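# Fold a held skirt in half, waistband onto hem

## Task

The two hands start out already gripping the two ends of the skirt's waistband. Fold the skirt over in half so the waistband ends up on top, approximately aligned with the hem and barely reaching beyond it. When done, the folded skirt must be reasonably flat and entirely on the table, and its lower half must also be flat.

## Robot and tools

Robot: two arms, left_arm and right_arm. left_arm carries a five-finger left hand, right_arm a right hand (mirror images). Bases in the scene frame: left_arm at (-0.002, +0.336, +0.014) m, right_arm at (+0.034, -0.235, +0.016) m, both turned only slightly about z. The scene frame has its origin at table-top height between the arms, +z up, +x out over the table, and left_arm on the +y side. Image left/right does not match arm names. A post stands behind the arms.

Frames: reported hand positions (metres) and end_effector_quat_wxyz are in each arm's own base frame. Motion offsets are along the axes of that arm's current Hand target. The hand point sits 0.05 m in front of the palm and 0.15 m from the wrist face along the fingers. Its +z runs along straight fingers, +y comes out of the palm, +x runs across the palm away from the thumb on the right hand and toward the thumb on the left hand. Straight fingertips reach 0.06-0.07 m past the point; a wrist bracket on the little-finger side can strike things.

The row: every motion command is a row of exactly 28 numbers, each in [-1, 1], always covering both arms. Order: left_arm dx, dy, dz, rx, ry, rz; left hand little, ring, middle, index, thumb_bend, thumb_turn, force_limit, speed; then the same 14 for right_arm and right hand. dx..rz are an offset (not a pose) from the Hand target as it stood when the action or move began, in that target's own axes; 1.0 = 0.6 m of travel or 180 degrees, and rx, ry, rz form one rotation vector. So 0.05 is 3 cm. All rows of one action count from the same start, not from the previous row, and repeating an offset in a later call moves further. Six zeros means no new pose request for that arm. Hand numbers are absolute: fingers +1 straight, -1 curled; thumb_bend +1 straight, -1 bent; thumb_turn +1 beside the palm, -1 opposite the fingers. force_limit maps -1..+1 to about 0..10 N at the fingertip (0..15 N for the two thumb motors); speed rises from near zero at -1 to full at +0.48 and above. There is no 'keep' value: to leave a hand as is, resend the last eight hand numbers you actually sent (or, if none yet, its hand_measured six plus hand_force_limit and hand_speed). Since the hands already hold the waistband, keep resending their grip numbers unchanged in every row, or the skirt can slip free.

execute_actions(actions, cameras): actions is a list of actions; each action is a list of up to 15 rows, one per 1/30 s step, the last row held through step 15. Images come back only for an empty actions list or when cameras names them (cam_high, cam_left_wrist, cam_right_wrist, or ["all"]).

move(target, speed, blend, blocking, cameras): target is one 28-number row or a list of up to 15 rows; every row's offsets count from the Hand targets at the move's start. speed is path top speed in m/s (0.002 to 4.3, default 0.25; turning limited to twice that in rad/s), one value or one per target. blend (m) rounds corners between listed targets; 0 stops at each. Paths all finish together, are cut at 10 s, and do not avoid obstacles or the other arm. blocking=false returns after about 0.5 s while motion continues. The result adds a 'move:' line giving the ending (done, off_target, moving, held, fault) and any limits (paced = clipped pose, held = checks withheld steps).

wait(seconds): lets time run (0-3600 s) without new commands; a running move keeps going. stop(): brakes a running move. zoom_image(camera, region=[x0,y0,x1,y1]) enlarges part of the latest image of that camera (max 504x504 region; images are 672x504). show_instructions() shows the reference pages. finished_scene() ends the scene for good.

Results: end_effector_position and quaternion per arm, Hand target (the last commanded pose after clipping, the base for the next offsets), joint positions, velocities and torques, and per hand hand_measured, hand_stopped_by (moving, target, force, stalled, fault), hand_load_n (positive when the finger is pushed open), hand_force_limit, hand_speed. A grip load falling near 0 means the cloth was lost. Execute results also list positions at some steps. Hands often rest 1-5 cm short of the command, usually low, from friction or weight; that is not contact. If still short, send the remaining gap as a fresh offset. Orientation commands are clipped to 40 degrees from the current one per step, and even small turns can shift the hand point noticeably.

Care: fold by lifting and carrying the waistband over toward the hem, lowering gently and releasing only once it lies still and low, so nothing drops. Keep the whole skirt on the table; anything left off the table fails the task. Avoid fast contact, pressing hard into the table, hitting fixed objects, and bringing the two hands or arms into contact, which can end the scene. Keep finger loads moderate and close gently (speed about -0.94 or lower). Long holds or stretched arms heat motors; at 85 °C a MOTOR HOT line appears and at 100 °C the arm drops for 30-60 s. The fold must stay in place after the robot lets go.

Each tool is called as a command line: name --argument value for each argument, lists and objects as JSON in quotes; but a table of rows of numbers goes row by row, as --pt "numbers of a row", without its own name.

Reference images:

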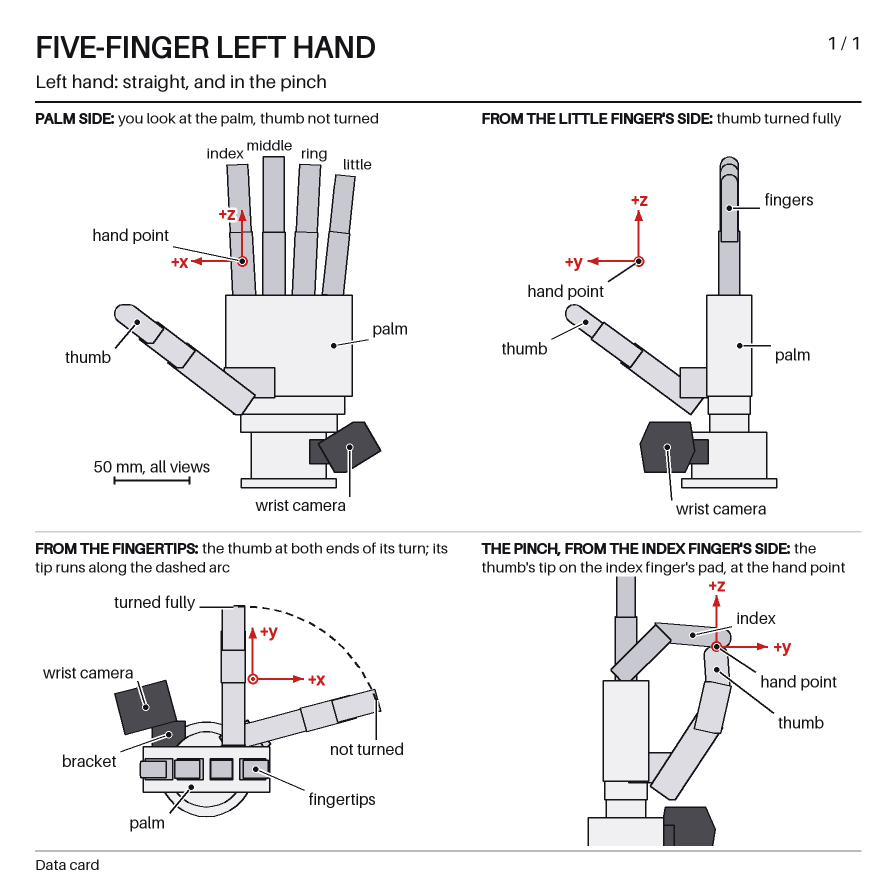

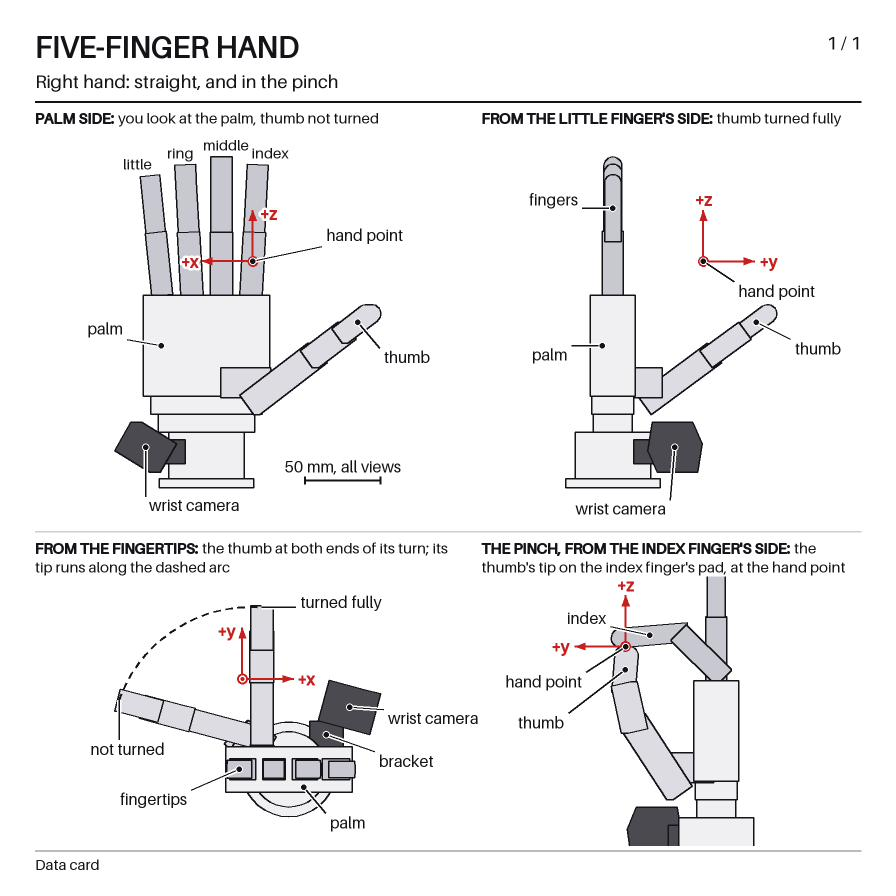

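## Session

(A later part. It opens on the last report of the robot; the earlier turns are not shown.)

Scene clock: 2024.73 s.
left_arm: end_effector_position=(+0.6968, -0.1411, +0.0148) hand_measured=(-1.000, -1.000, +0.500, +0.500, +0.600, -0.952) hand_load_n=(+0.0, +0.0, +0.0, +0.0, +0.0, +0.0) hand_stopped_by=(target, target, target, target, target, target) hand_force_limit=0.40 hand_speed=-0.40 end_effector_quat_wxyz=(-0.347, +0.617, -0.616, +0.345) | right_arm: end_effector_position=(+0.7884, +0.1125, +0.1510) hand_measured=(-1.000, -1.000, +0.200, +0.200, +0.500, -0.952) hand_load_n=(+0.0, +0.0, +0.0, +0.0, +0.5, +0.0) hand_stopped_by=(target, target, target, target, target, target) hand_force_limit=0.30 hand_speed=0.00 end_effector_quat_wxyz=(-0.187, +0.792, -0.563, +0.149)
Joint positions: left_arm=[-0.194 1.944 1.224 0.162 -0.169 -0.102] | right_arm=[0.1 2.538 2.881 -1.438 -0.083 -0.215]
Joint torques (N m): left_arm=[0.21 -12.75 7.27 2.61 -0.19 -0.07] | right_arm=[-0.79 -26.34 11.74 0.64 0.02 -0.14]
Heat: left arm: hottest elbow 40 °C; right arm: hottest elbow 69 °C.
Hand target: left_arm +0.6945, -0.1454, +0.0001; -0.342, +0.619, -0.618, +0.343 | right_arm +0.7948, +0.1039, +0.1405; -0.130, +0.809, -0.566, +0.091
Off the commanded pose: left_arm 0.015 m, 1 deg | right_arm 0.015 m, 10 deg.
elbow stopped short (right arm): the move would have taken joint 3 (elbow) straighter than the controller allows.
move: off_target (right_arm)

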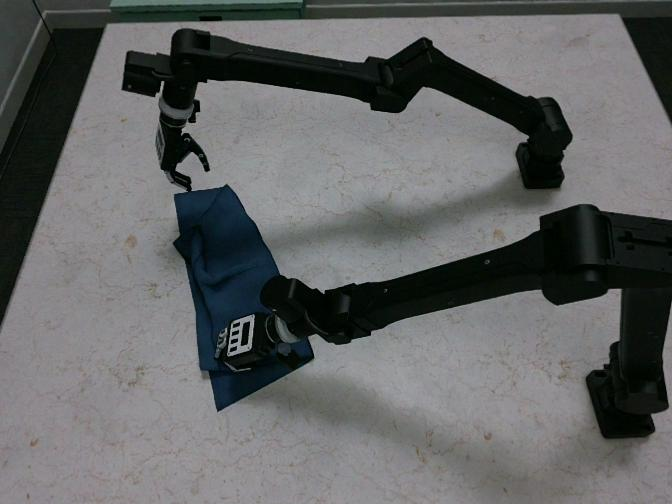

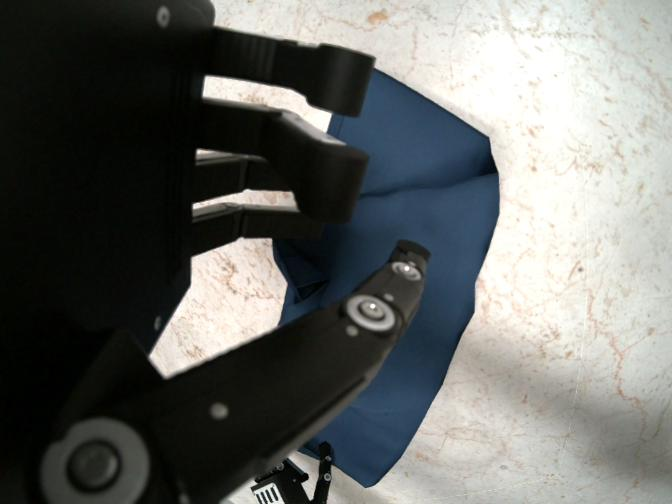

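move --target '[0,0,0,0,0,0,-1.0,-1.0,0.5,0.5,0.6,-0.952,0.4,-0.4,-0.1375,-0.034,0.0287,0.2222,0,0,-1.0,-1.0,0.2,0.2,0.5,-0.952,0.3,0.0]' --speed '[0.2]' --cameras '["cam_high","cam_right_wrist"]'

zoom_image --camera "cam_high" --region '[140, 170, 280, 310]'

zoom_image --camera "cam_right_wrist" --region '[340, 90, 540, 290]'

Scene clock: 2099.40 s.
left_arm: end_effector_position=(+0.6968, -0.1411, +0.0148) hand_measured=(-1.000, -1.000, +0.500, +0.500, +0.600, -0.952) hand_load_n=(+0.0, +0.0, +0.0, +0.0, +0.0, +0.0) hand_stopped_by=(target, target, target, target, target, target) hand_force_limit=0.40 hand_speed=-0.40 end_effector_quat_wxyz=(-0.347, +0.617, -0.616, +0.345) | right_arm: end_effector_position=(+0.7927, +0.1794, +0.1248) hand_measured=(-1.000, -1.000, +0.200, +0.200, +0.500, -0.952) hand_load_n=(+0.0, +0.0, +0.0, +0.0, +0.0, +0.0) hand_stopped_by=(target, target, target, target, target, target) hand_force_limit=0.30 hand_speed=0.00 end_effector_quat_wxyz=(-0.391, +0.718, -0.505, +0.277)
Joint positions: left_arm=[-0.194 1.944 1.224 0.162 -0.169 -0.102] | right_arm=[0.156 2.063 1.769 -0.287 -0.155 -0.104]
Joint torques (N m): left_arm=[0.26 -12.75 7.24 2.63 -0.18 -0.07] | right_arm=[0.91 -26.29 7.66 2.51 0 0.03]
Heat: left arm: hottest elbow 40 °C; right arm: hottest elbow 66 °C.
Hand target: left_arm +0.6945, -0.1454, +0.0001; -0.342, +0.619, -0.618, +0.343 | right_arm +0.7898, +0.1900, +0.1306; -0.399, +0.716, -0.501, +0.279
Off the commanded pose: left_arm 0.015 m, 1 deg | right_arm 0.012 m, 1 deg.
move: off_target (right_arm)

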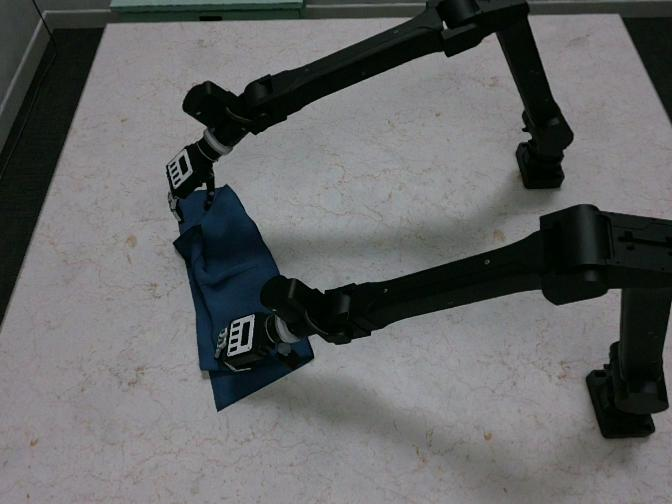

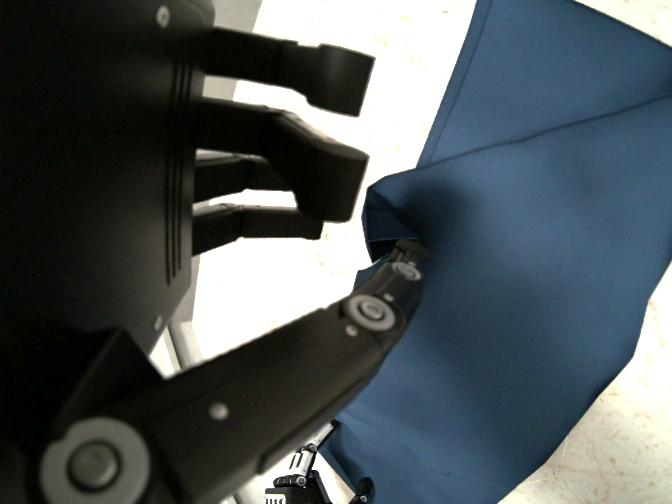

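Scaled by 3.600 from the camera's image (finer frame: 960x720).

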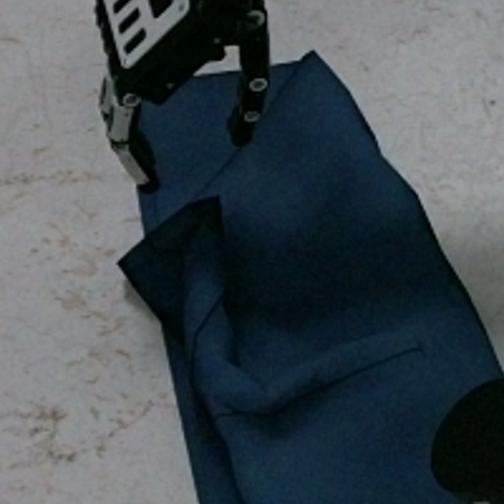

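Scaled by 2.520 from the camera's image (finer frame: 960x720).

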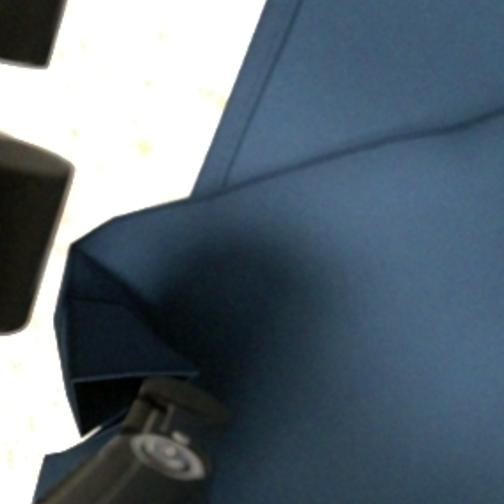

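move --target '[0,0,0,0,0,0,-1.0,-1.0,0.5,0.5,0.6,-0.952,0.4,-0.4,0.0062,0.1523,0.0863,0,0,0,-1.0,-1.0,0.2,0.2,0.5,-0.952,0.3,0.0]' --speed '[0.08]' --cameras '["cam_high","cam_right_wrist"]'

zoom_image --camera "cam_high" --region '[140, 170, 280, 310]'

zoom_image --camera "cam_right_wrist" --region '[240, 90, 540, 390]'

Scene clock: 2121.03 s.
left_arm: end_effector_position=(+0.6968, -0.1411, +0.0148) hand_measured=(-1.000, -1.000, +0.500, +0.500, +0.600, -0.952) hand_load_n=(+0.0, +0.0, +0.0, +0.0, +0.0, +0.0) hand_stopped_by=(target, target, target, target, target, target) hand_force_limit=0.40 hand_speed=-0.40 end_effector_quat_wxyz=(-0.347, +0.617, -0.616, +0.345) | right_arm: end_effector_position=(+0.7919, +0.1798, +0.0655) hand_measured=(-1.000, -1.000, +0.200, +0.200, +0.500, -0.952) hand_load_n=(+0.5, +0.0, +0.0, -0.5, +0.5, +0.0) hand_stopped_by=(target, target, target, target, target, target) hand_force_limit=0.30 hand_speed=0.00 end_effector_quat_wxyz=(-0.409, +0.708, -0.495, +0.294)
Joint positions: left_arm=[-0.194 1.944 1.224 0.162 -0.169 -0.102] | right_arm=[0.156 2.105 1.641 -0.059 -0.158 -0.104]
Joint torques (N m): left_arm=[0.21 -12.75 7.23 2.62 -0.19 -0.07] | right_arm=[0.44 -21.13 7.25 2.51 -0.08 0]
Heat: left arm: hottest elbow 40 °C; right arm: hottest elbow 64 °C.
Hand target: left_arm +0.6945, -0.1454, +0.0001; -0.342, +0.619, -0.618, +0.343 | right_arm +0.7872, +0.1851, +0.0258; -0.399, +0.716, -0.501, +0.279
Off the commanded pose: left_arm 0.015 m, 1 deg | right_arm 0.041 m, 2 deg.
move: off_target (right_arm)

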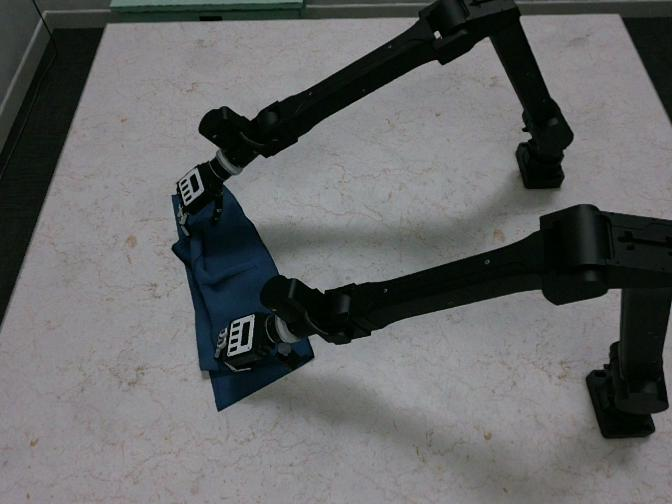

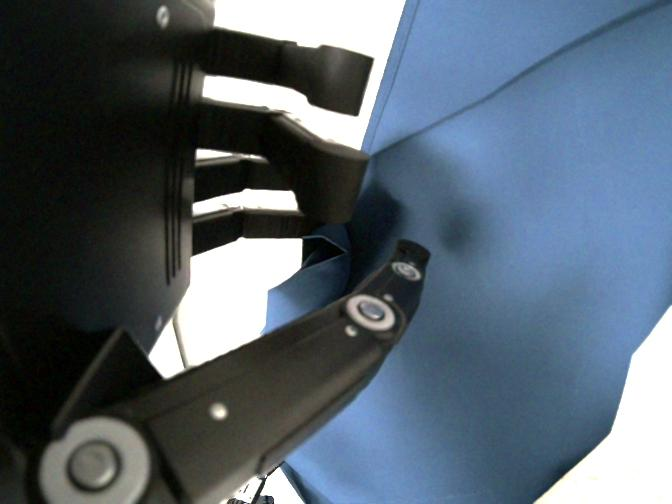

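Scaled by 3.600 from the camera's image (finer frame: 960x720).

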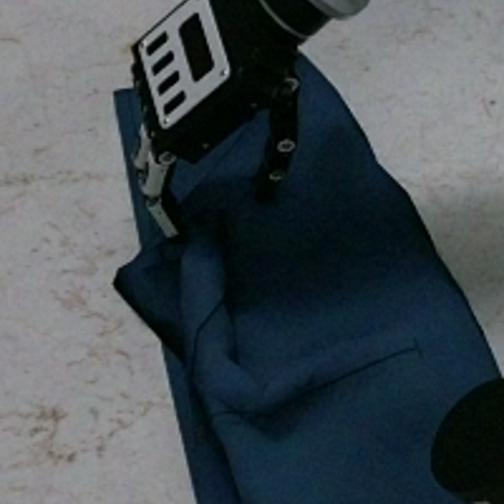

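Scaled by 1.680 from the camera's image (finer frame: 960x720).

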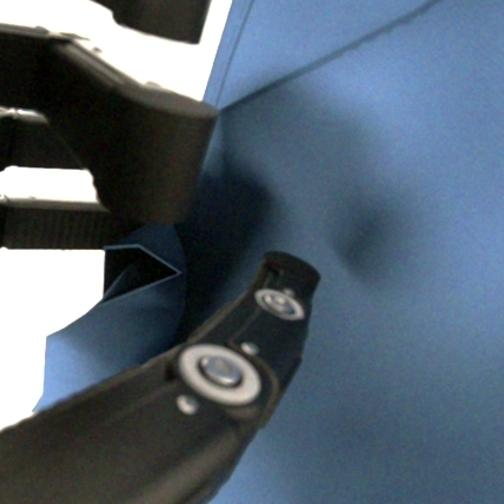

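move --target '[0,0,0,0,0,0,-1.0,-1.0,0.5,0.5,0.6,-0.952,0.4,-0.4,0,0,0,0,0,0,-1.0,-1.0,-0.34,-0.35,0.22,-0.952,0.4,-0.5]' --speed '[0.08]' --cameras '["cam_high","cam_right_wrist"]'

zoom_image --camera "cam_high" --region '[140, 170, 280, 310]'

zoom_image --camera "cam_right_wrist" --region '[240, 90, 540, 390]'

Scene clock: 2163.90 s.
left_arm: end_effector_position=(+0.6968, -0.1411, +0.0148) hand_measured=(-1.000, -1.000, +0.500, +0.500, +0.600, -0.952) hand_load_n=(+0.0, +0.0, +0.0, +0.0, +0.0, +0.0) hand_stopped_by=(target, target, target, target, target, target) hand_force_limit=0.40 hand_speed=-0.40 end_effector_quat_wxyz=(-0.347, +0.617, -0.616, +0.345) | right_arm: end_effector_position=(+0.7913, +0.1797, +0.0586) hand_measured=(-1.000, -1.000, -0.294, -0.340, +0.232, -0.952) hand_load_n=(+0.0, +0.0, +12.5, +13.5, +13.0, +0.5) hand_stopped_by=(target, target, force, force, force, target) hand_force_limit=0.40 hand_speed=-0.50 end_effector_quat_wxyz=(-0.406, +0.710, -0.496, +0.291)
Joint positions: left_arm=[-0.194 1.944 1.224 0.162 -0.169 -0.102] | right_arm=[0.156 2.113 1.641 -0.059 -0.158 -0.104]
Joint torques (N m): left_arm=[0.21 -12.75 7.24 2.63 -0.19 -0.07] | right_arm=[0.44 -21.83 7.35 2.5 -0.08 -0.01]
Heat: left arm: hottest elbow 40 °C; right arm: hottest elbow 60 °C.
Hand target: left_arm +0.6945, -0.1454, +0.0001; -0.342, +0.619, -0.618, +0.343 | right_arm +0.7872, +0.1851, +0.0258; -0.399, +0.716, -0.501, +0.279
Off the commanded pose: left_arm 0.015 m, 1 deg | right_arm 0.033 m, 2 deg.
move: done

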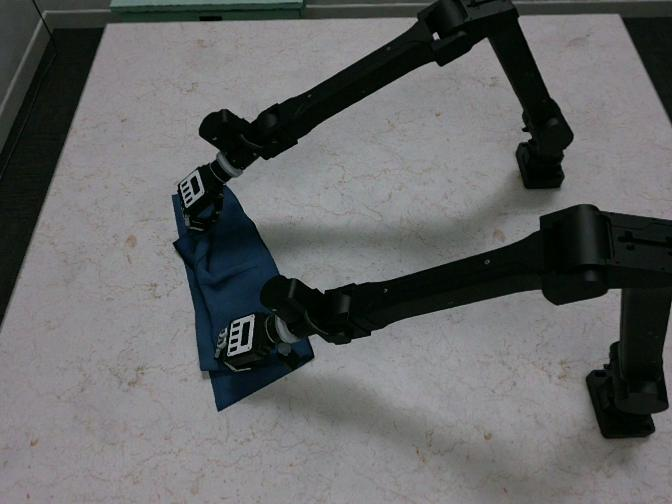

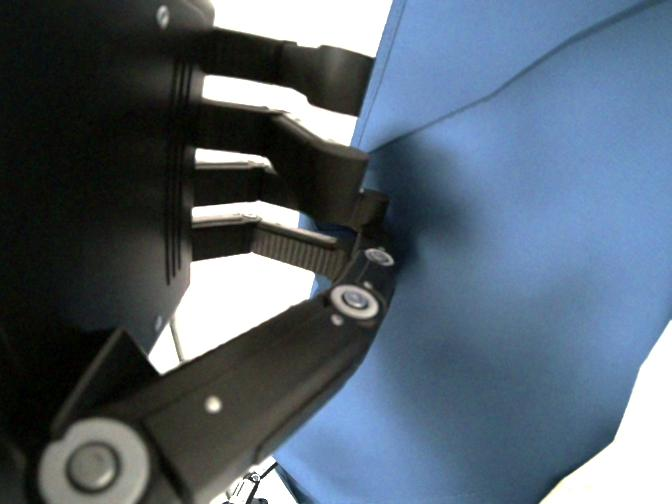

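Scaled by 3.600 from the camera's image (finer frame: 960x720).

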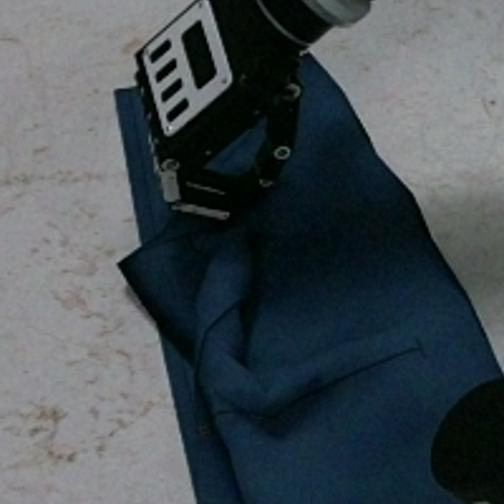

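Scaled by 1.680 from the camera's image (finer frame: 960x720).

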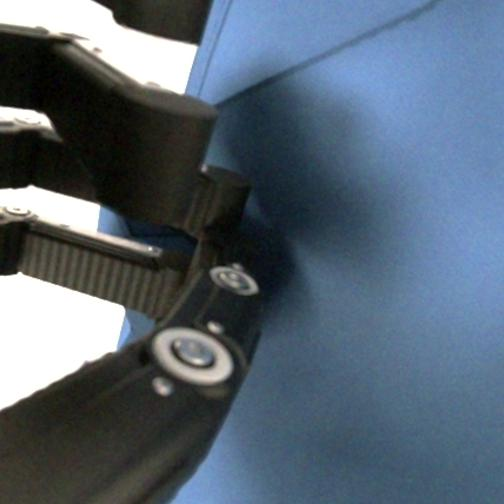

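move --target '[0,0,0,0,0,0,-1.0,-1.0,0.5,0.5,0.6,-0.952,0.4,-0.4,0,-0.1555,-0.0972,0,0,0,-1.0,-1.0,-0.34,-0.35,0.22,-0.952,0.4,-0.5]' --speed '[0.08]' --cameras '["cam_high","cam_right_wrist"]'

zoom_image --camera "cam_high" --region '[140, 170, 280, 310]'

zoom_image --camera "cam_right_wrist" --region '[240, 90, 540, 390]'

Scene clock: 2173.70 s.
left_arm: end_effector_position=(+0.6968, -0.1411, +0.0148) hand_measured=(-1.000, -1.000, +0.500, +0.500, +0.600, -0.952) hand_load_n=(+0.0, +0.0, +0.0, +0.0, +0.0, +0.0) hand_stopped_by=(target, target, target, target, target, target) hand_force_limit=0.40 hand_speed=-0.40 end_effector_quat_wxyz=(-0.347, +0.617, -0.616, +0.345) | right_arm: end_effector_position=(+0.7743, +0.1770, +0.1055) hand_measured=(-1.000, -1.000, -0.294, -0.340, +0.232, -0.952) hand_load_n=(+0.0, +0.0, +12.5, +13.5, +13.0, +0.0) hand_stopped_by=(target, target, force, force, force, target) hand_force_limit=0.40 hand_speed=-0.50 end_effector_quat_wxyz=(-0.384, +0.722, -0.509, +0.268)
Joint positions: left_arm=[-0.194 1.944 1.224 0.162 -0.169 -0.102] | right_arm=[0.156 2.041 1.69 -0.254 -0.158 -0.104]
Joint torques (N m): left_arm=[0.21 -12.75 7.24 2.63 -0.19 -0.07] | right_arm=[0.5 -25.41 12.08 1.2 -0.11 0]
Heat: left arm: hottest elbow 40 °C; right arm: hottest elbow 60 °C.
Hand target: left_arm +0.6945, -0.1454, +0.0001; -0.342, +0.619, -0.618, +0.343 | right_arm +0.7868, +0.1850, +0.1356; -0.398, +0.716, -0.501, +0.279
Off the commanded pose: left_arm 0.015 m, 1 deg | right_arm 0.034 m, 2 deg.
move: off_target (right_arm)

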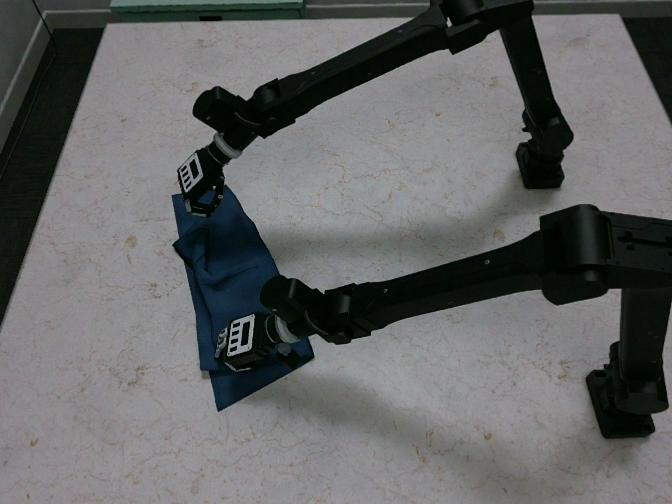

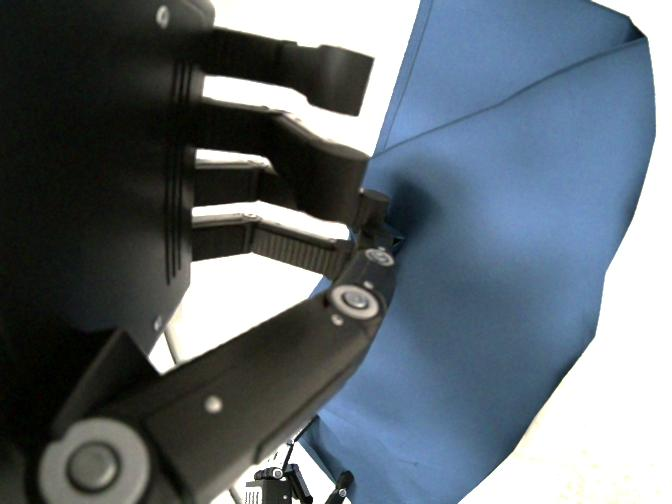

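Scaled by 3.600 from the camera's image (finer frame: 960x720).

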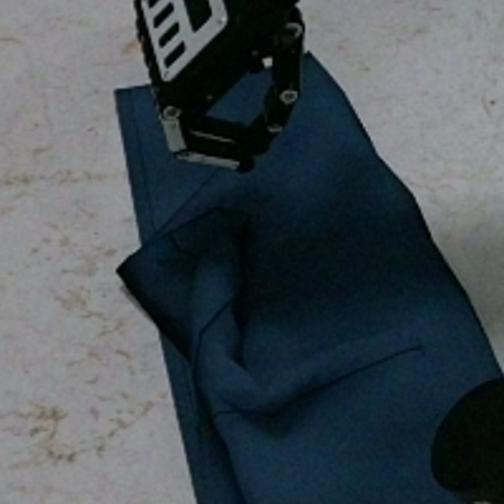

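Scaled by 1.680 from the camera's image (finer frame: 960x720).

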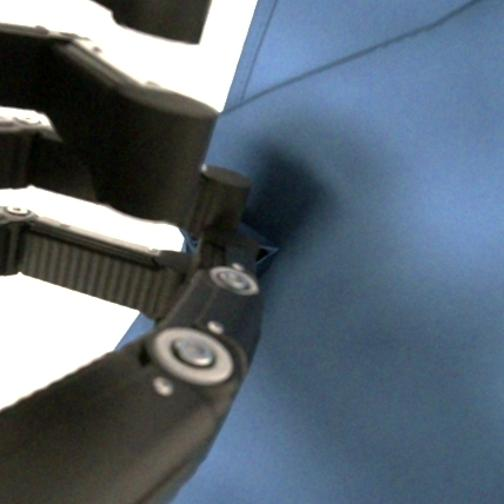

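move --pt "0 0 0 0 0 0 -1.0 -1.0 0.5 0.5 0.6 -0.952 0.4 -0.4 -0.025 0.0602 0.0483 0 0 0 -1.0 -1.0 0.3 0.3 0.55 -0.952 0.4 0.0" --pt "0 0 0 0 0 0 -1.0 -1.0 0.5 0.5 0.6 -0.952 0.4 -0.4 -0.025 0.1873 0.1278 0 0 0 -1.0 -1.0 0.3 0.3 0.55 -0.952 0.4 0.0" --speed '[0.08]' --cameras '["cam_high","cam_right_wrist"]'

zoom_image --camera "cam_high" --region '[140, 170, 280, 310]'

zoom_image --camera "cam_right_wrist" --region '[240, 90, 540, 390]'

speed must be one number or one for each of the 2 targets, got a list of 1; nothing of the call was run

Scaled by 3.600 from the camera's image (finer frame: 960x720).

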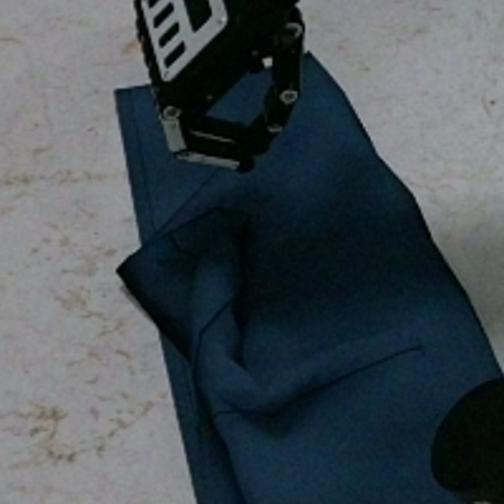

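Scaled by 1.680 from the camera's image (finer frame: 960x720).

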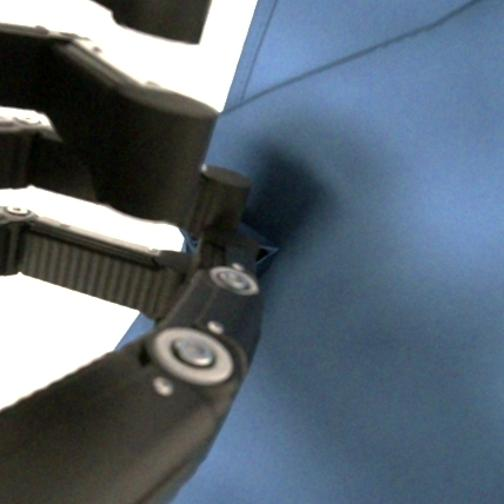

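move --pt "0 0 0 0 0 0 -1.0 -1.0 0.5 0.5 0.6 -0.952 0.4 -0.4 -0.025 0.0602 0.0483 0 0 0 -1.0 -1.0 0.3 0.3 0.55 -0.952 0.4 0.0" --pt "0 0 0 0 0 0 -1.0 -1.0 0.5 0.5 0.6 -0.952 0.4 -0.4 -0.025 0.1873 0.1278 0 0 0 -1.0 -1.0 0.3 0.3 0.55 -0.952 0.4 0.0" --speed 0.08 --cameras '["cam_high","cam_right_wrist"]'

zoom_image --camera "cam_high" --region '[140, 170, 280, 310]'

zoom_image --camera "cam_right_wrist" --region '[240, 90, 540, 390]'

Scene clock: 2206.67 s.
left_arm: end_effector_position=(+0.6968, -0.1411, +0.0148) hand_measured=(-1.000, -1.000, +0.500, +0.500, +0.600, -0.952) hand_load_n=(+0.0, +0.0, +0.0, +0.0, +0.0, +0.0) hand_stopped_by=(target, target, target, target, target, target) hand_force_limit=0.40 hand_speed=-0.40 end_effector_quat_wxyz=(-0.347, +0.617, -0.616, +0.345) | right_arm: end_effector_position=(+0.7955, +0.1903, +0.0389) hand_measured=(-1.000, -1.000, +0.300, +0.300, +0.550, -0.952) hand_load_n=(+0.0, +0.0, +0.0, +0.0, +0.0, +0.0) hand_stopped_by=(target, target, target, target, target, target) hand_force_limit=0.40 hand_speed=0.00 end_effector_quat_wxyz=(-0.408, +0.707, -0.496, +0.297)
Joint positions: left_arm=[-0.194 1.944 1.224 0.162 -0.169 -0.102] | right_arm=[0.173 2.149 1.639 -0.009 -0.136 -0.095]
Joint torques (N m): left_arm=[0.21 -12.75 7.25 2.63 -0.18 -0.07] | right_arm=[0.97 -21.48 7.05 2.37 -0.14 0.03]
Heat: left arm: hottest elbow 40 °C; right arm: hottest elbow 65 °C.
Hand target: left_arm +0.6945, -0.1454, +0.0001; -0.342, +0.619, -0.618, +0.343 | right_arm +0.7872, +0.2009, -0.0004; -0.398, +0.716, -0.501, +0.279
Off the commanded pose: left_arm 0.015 m, 1 deg | right_arm 0.042 m, 3 deg.
move: off_target (right_arm)

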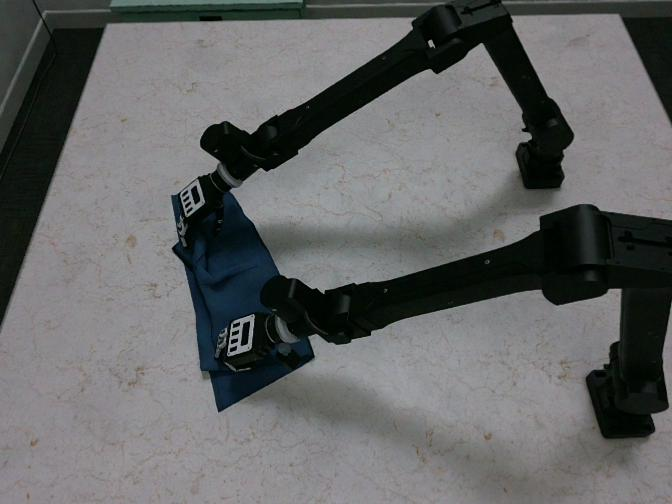

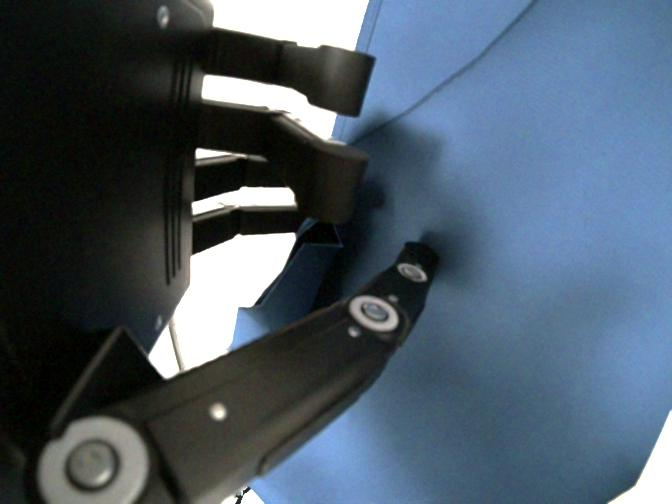

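Scaled by 3.600 from the camera's image (finer frame: 960x720).

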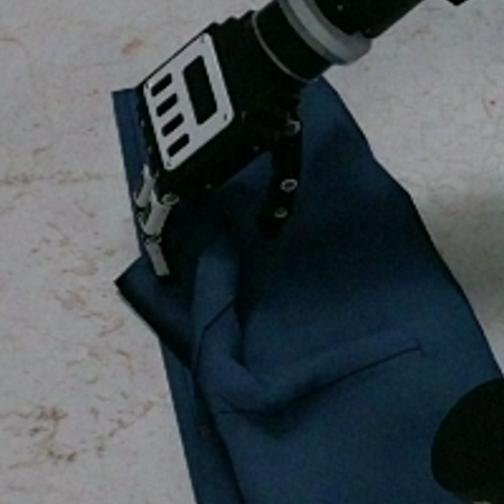

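Scaled by 1.680 from the camera's image (finer frame: 960x720).

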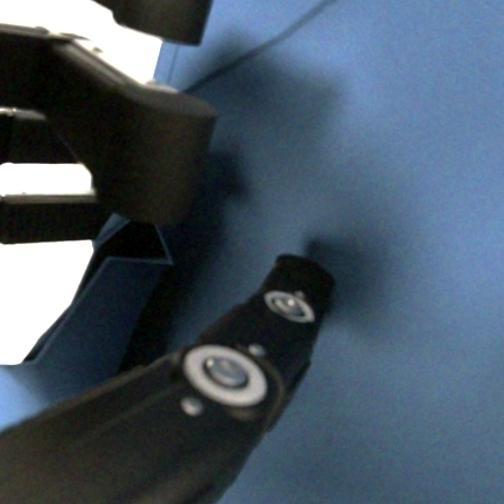

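move --target '[0,0,0,0,0,0,-1.0,-1.0,0.5,0.5,0.6,-0.952,0.4,-0.4,0,0,0,0,0,0,-1.0,-1.0,-0.34,-0.35,0.2,-0.952,0.4,-0.5]' --speed 0.08 --cameras '["cam_high","cam_right_wrist"]'

zoom_image --camera "cam_high" --region '[140, 170, 280, 310]'

zoom_image --camera "cam_right_wrist" --region '[240, 90, 540, 390]'

Scene clock: 2215.43 s.
left_arm: end_effector_position=(+0.6968, -0.1411, +0.0148) hand_measured=(-1.000, -1.000, +0.500, +0.500, +0.600, -0.952) hand_load_n=(+0.0, +0.0, +0.0, +0.0, +0.0, -1.0) hand_stopped_by=(target, target, target, target, target, target) hand_force_limit=0.40 hand_speed=-0.40 end_effector_quat_wxyz=(-0.347, +0.617, -0.616, +0.345) | right_arm: end_effector_position=(+0.7962, +0.1903, +0.0397) hand_measured=(-1.000, -1.000, -0.292, -0.154, +0.252, -0.952) hand_load_n=(+0.0, +0.5, +8.5, +12.0, +11.5, +0.0) hand_stopped_by=(target, target, force, force, force, target) hand_force_limit=0.40 hand_speed=-0.50 end_effector_quat_wxyz=(-0.409, +0.706, -0.495, +0.298)
Joint positions: left_arm=[-0.194 1.944 1.224 0.162 -0.169 -0.102] | right_arm=[0.173 2.149 1.639 -0.005 -0.135 -0.095]
Joint torques (N m): left_arm=[0.26 -12.69 7.25 2.61 -0.19 -0.07] | right_arm=[0.91 -21.66 7.05 2.24 -0.18 0.03]
Heat: left arm: hottest elbow 40 °C; right arm: hottest elbow 64 °C.
Hand target: left_arm +0.6945, -0.1454, +0.0001; -0.342, +0.619, -0.618, +0.343 | right_arm +0.7872, +0.2010, -0.0004; -0.398, +0.716, -0.501, +0.279
Off the commanded pose: left_arm 0.015 m, 1 deg | right_arm 0.042 m, 3 deg.
move: done

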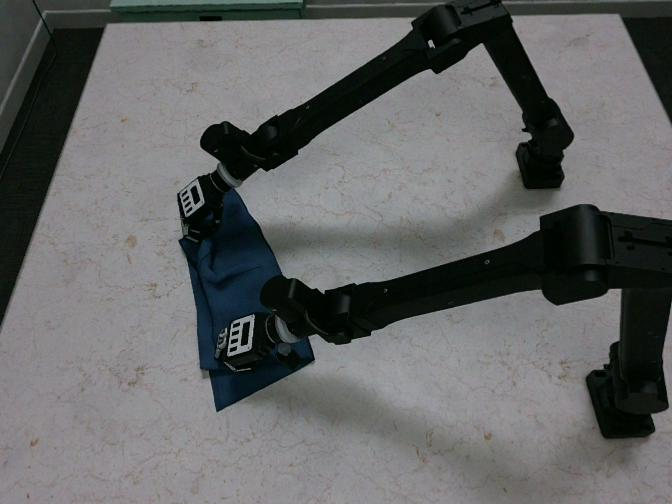

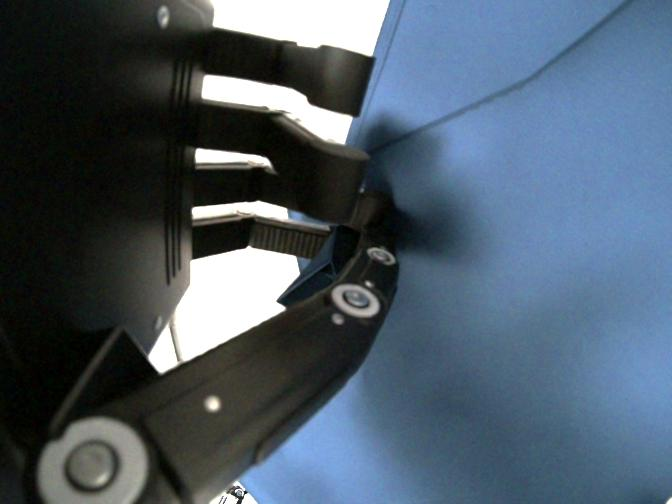

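Scaled by 3.600 from the camera's image (finer frame: 960x720).

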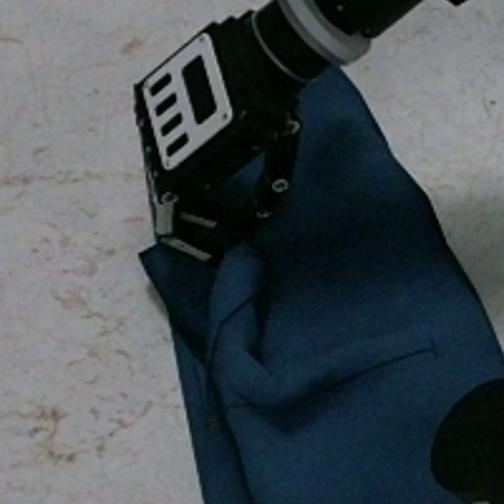

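Scaled by 1.680 from the camera's image (finer frame: 960x720).

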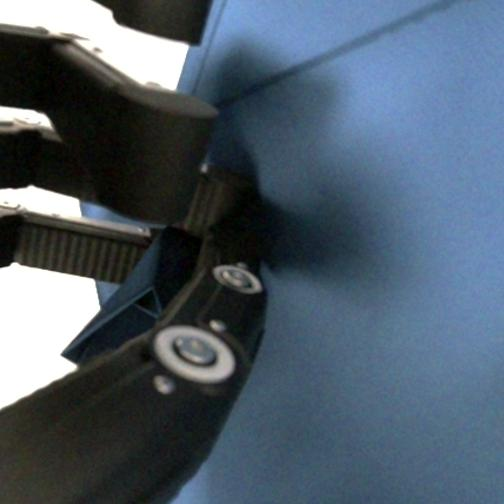

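move --target '[0,0,0,0,0,0,-1.0,-1.0,0.5,0.5,0.6,-0.952,0.4,-0.4,0,-0.1555,-0.0972,0,0,0,-1.0,-1.0,-0.34,-0.35,0.2,-0.952,0.4,-0.5]' --speed 0.08 --cameras '["cam_high","cam_right_wrist"]'

zoom_image --camera "cam_high" --region '[140, 170, 280, 310]'

zoom_image --camera "cam_right_wrist" --region '[240, 90, 540, 390]'

Scene clock: 2227.57 s.
left_arm: end_effector_position=(+0.6968, -0.1411, +0.0148) hand_measured=(-1.000, -1.000, +0.500, +0.500, +0.600, -0.952) hand_load_n=(+0.0, +0.0, +0.0, +0.0, +0.0, -1.0) hand_stopped_by=(target, target, target, target, target, target) hand_force_limit=0.40 hand_speed=-0.40 end_effector_quat_wxyz=(-0.347, +0.617, -0.616, +0.345) | right_arm: end_effector_position=(+0.7742, +0.1864, +0.0756) hand_measured=(-1.000, -1.000, -0.292, -0.154, +0.252, -0.952) hand_load_n=(+0.0, +0.0, +8.5, +11.0, +11.0, +0.0) hand_stopped_by=(target, target, force, force, force, target) hand_force_limit=0.40 hand_speed=-0.50 end_effector_quat_wxyz=(-0.380, +0.722, -0.511, +0.270)
Joint positions: left_arm=[-0.194 1.944 1.224 0.162 -0.169 -0.102] | right_arm=[0.173 2.075 1.666 -0.199 -0.135 -0.095]
Joint torques (N m): left_arm=[0.15 -12.81 7.25 2.63 -0.18 -0.07] | right_arm=[0.97 -26.11 11.95 1.2 -0.22 0.03]
Heat: left arm: hottest elbow 40 °C; right arm: hottest elbow 63 °C.
Hand target: left_arm +0.6945, -0.1454, +0.0001; -0.342, +0.619, -0.618, +0.343 | right_arm +0.7869, +0.2008, +0.1100; -0.399, +0.716, -0.501, +0.279
Off the commanded pose: left_arm 0.015 m, 1 deg | right_arm 0.039 m, 3 deg.
move: off_target (right_arm)

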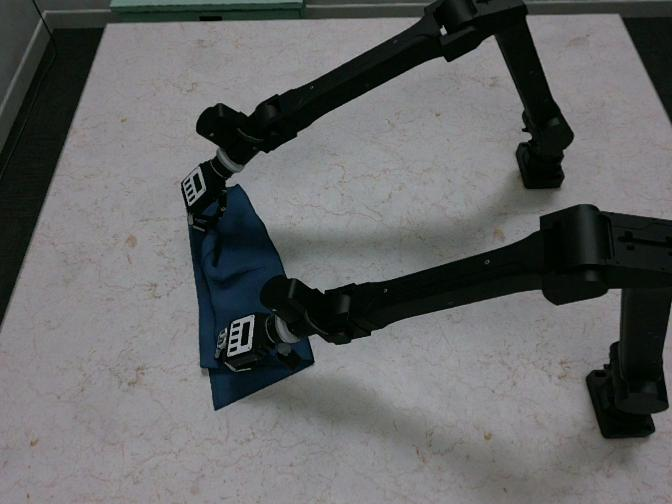

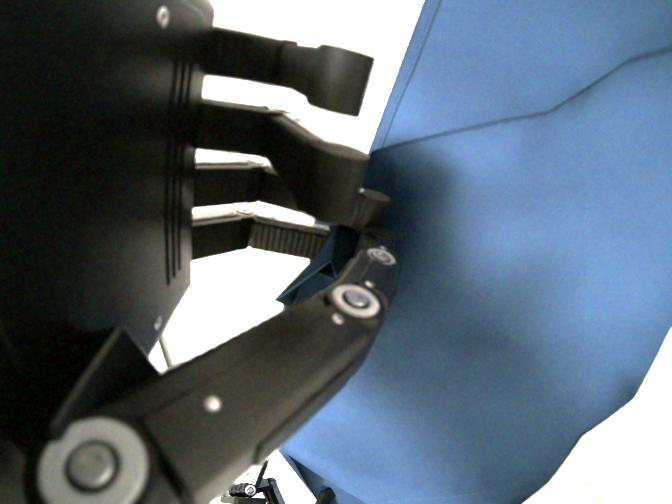

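Scaled by 3.600 from the camera's image (finer frame: 960x720).

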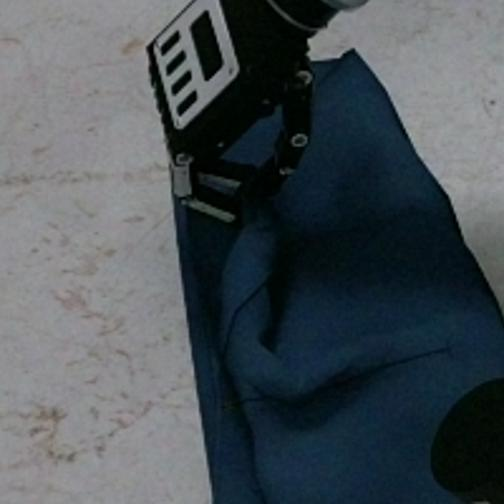

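Scaled by 1.680 from the camera's image (finer frame: 960x720).

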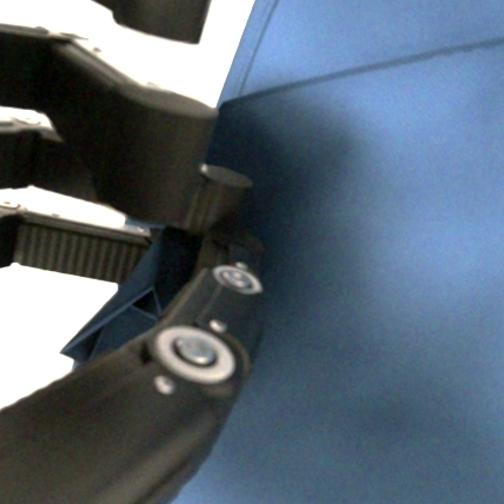

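move --target '[0,0,0,0,0,0,-1.0,-1.0,0.5,0.5,0.6,-0.952,0.4,-0.4,0,-0.106,-0.0663,0,0,0,-1.0,-1.0,-0.34,-0.35,0.2,-0.952,0.4,-0.5]' --speed 0.08 --cameras '["cam_high","cam_right_wrist"]'

zoom_image --camera "cam_high" --region '[140, 140, 280, 280]'

zoom_image --camera "cam_right_wrist" --region '[240, 90, 540, 390]'

Scene clock: 2237.23 s.
left_arm: end_effector_position=(+0.6968, -0.1411, +0.0148) hand_measured=(-1.000, -1.000, +0.500, +0.500, +0.600, -0.952) hand_load_n=(+0.0, +0.0, +0.0, -0.5, +0.0, +0.0) hand_stopped_by=(target, target, target, target, target, target) hand_force_limit=0.40 hand_speed=-0.40 end_effector_quat_wxyz=(-0.347, +0.617, -0.616, +0.345) | right_arm: end_effector_position=(+0.7756, +0.1870, +0.1434) hand_measured=(-1.000, -1.000, -0.292, -0.154, +0.252, -0.952) hand_load_n=(+0.0, +0.0, +8.5, +11.0, +10.5, +0.0) hand_stopped_by=(target, target, force, force, force, target) hand_force_limit=0.40 hand_speed=-0.50 end_effector_quat_wxyz=(-0.377, +0.724, -0.512, +0.266)
Joint positions: left_arm=[-0.194 1.944 1.224 0.162 -0.169 -0.102] | right_arm=[0.173 2.022 1.772 -0.367 -0.137 -0.095]
Joint torques (N m): left_arm=[0.26 -12.75 7.24 2.63 -0.19 -0.07] | right_arm=[1.03 -26.29 12.85 1.26 -0.16 0.04]
Heat: left arm: hottest elbow 40 °C; right arm: hottest elbow 66 °C.
Hand target: left_arm +0.6945, -0.1454, +0.0001; -0.342, +0.619, -0.618, +0.343 | right_arm +0.7866, +0.2007, +0.1848; -0.398, +0.716, -0.501, +0.279
Off the commanded pose: left_arm 0.015 m, 1 deg | right_arm 0.045 m, 3 deg.
move: off_target (right_arm)

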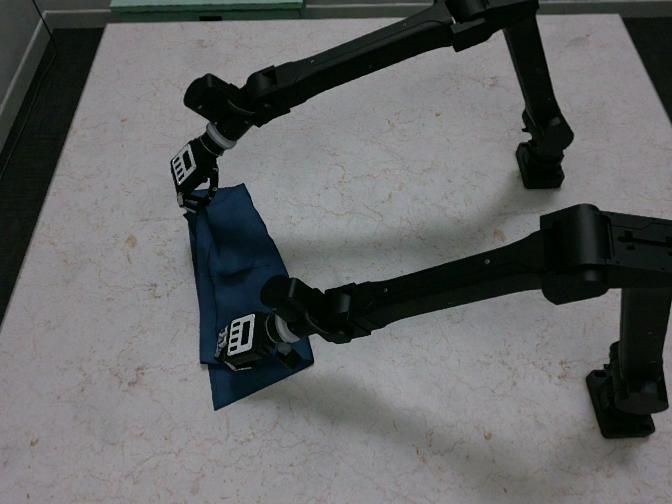

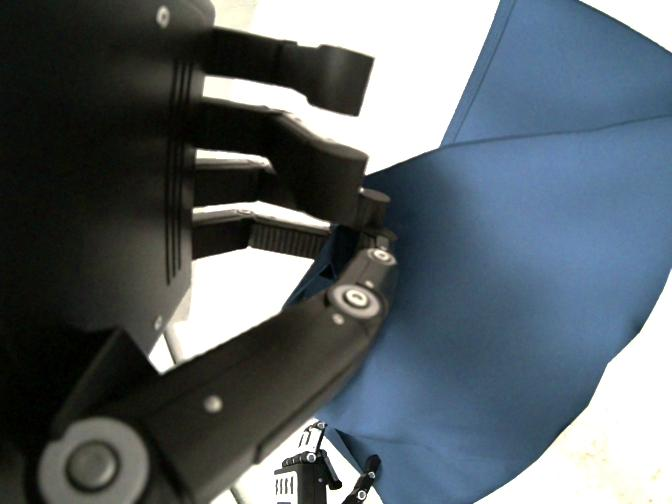

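Scaled by 3.600 from the camera's image (finer frame: 960x720).

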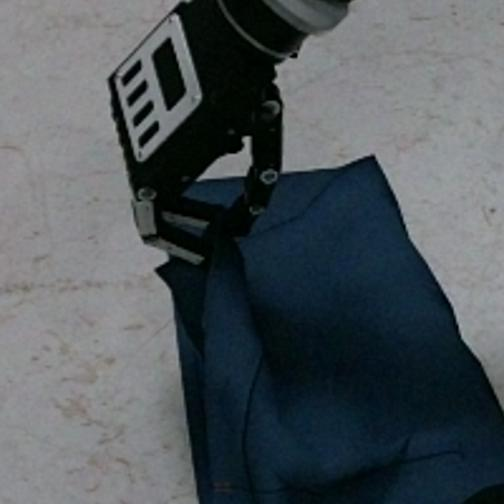

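Scaled by 1.680 from the camera's image (finer frame: 960x720).

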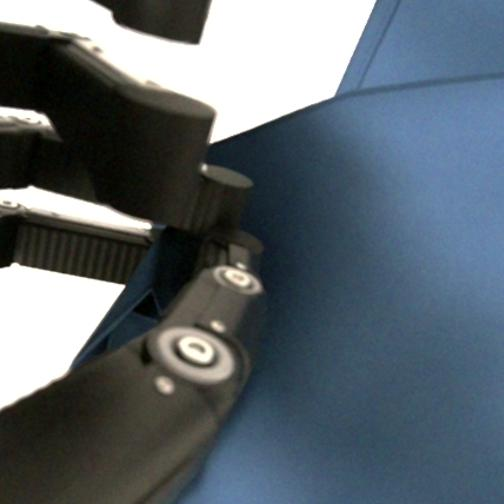

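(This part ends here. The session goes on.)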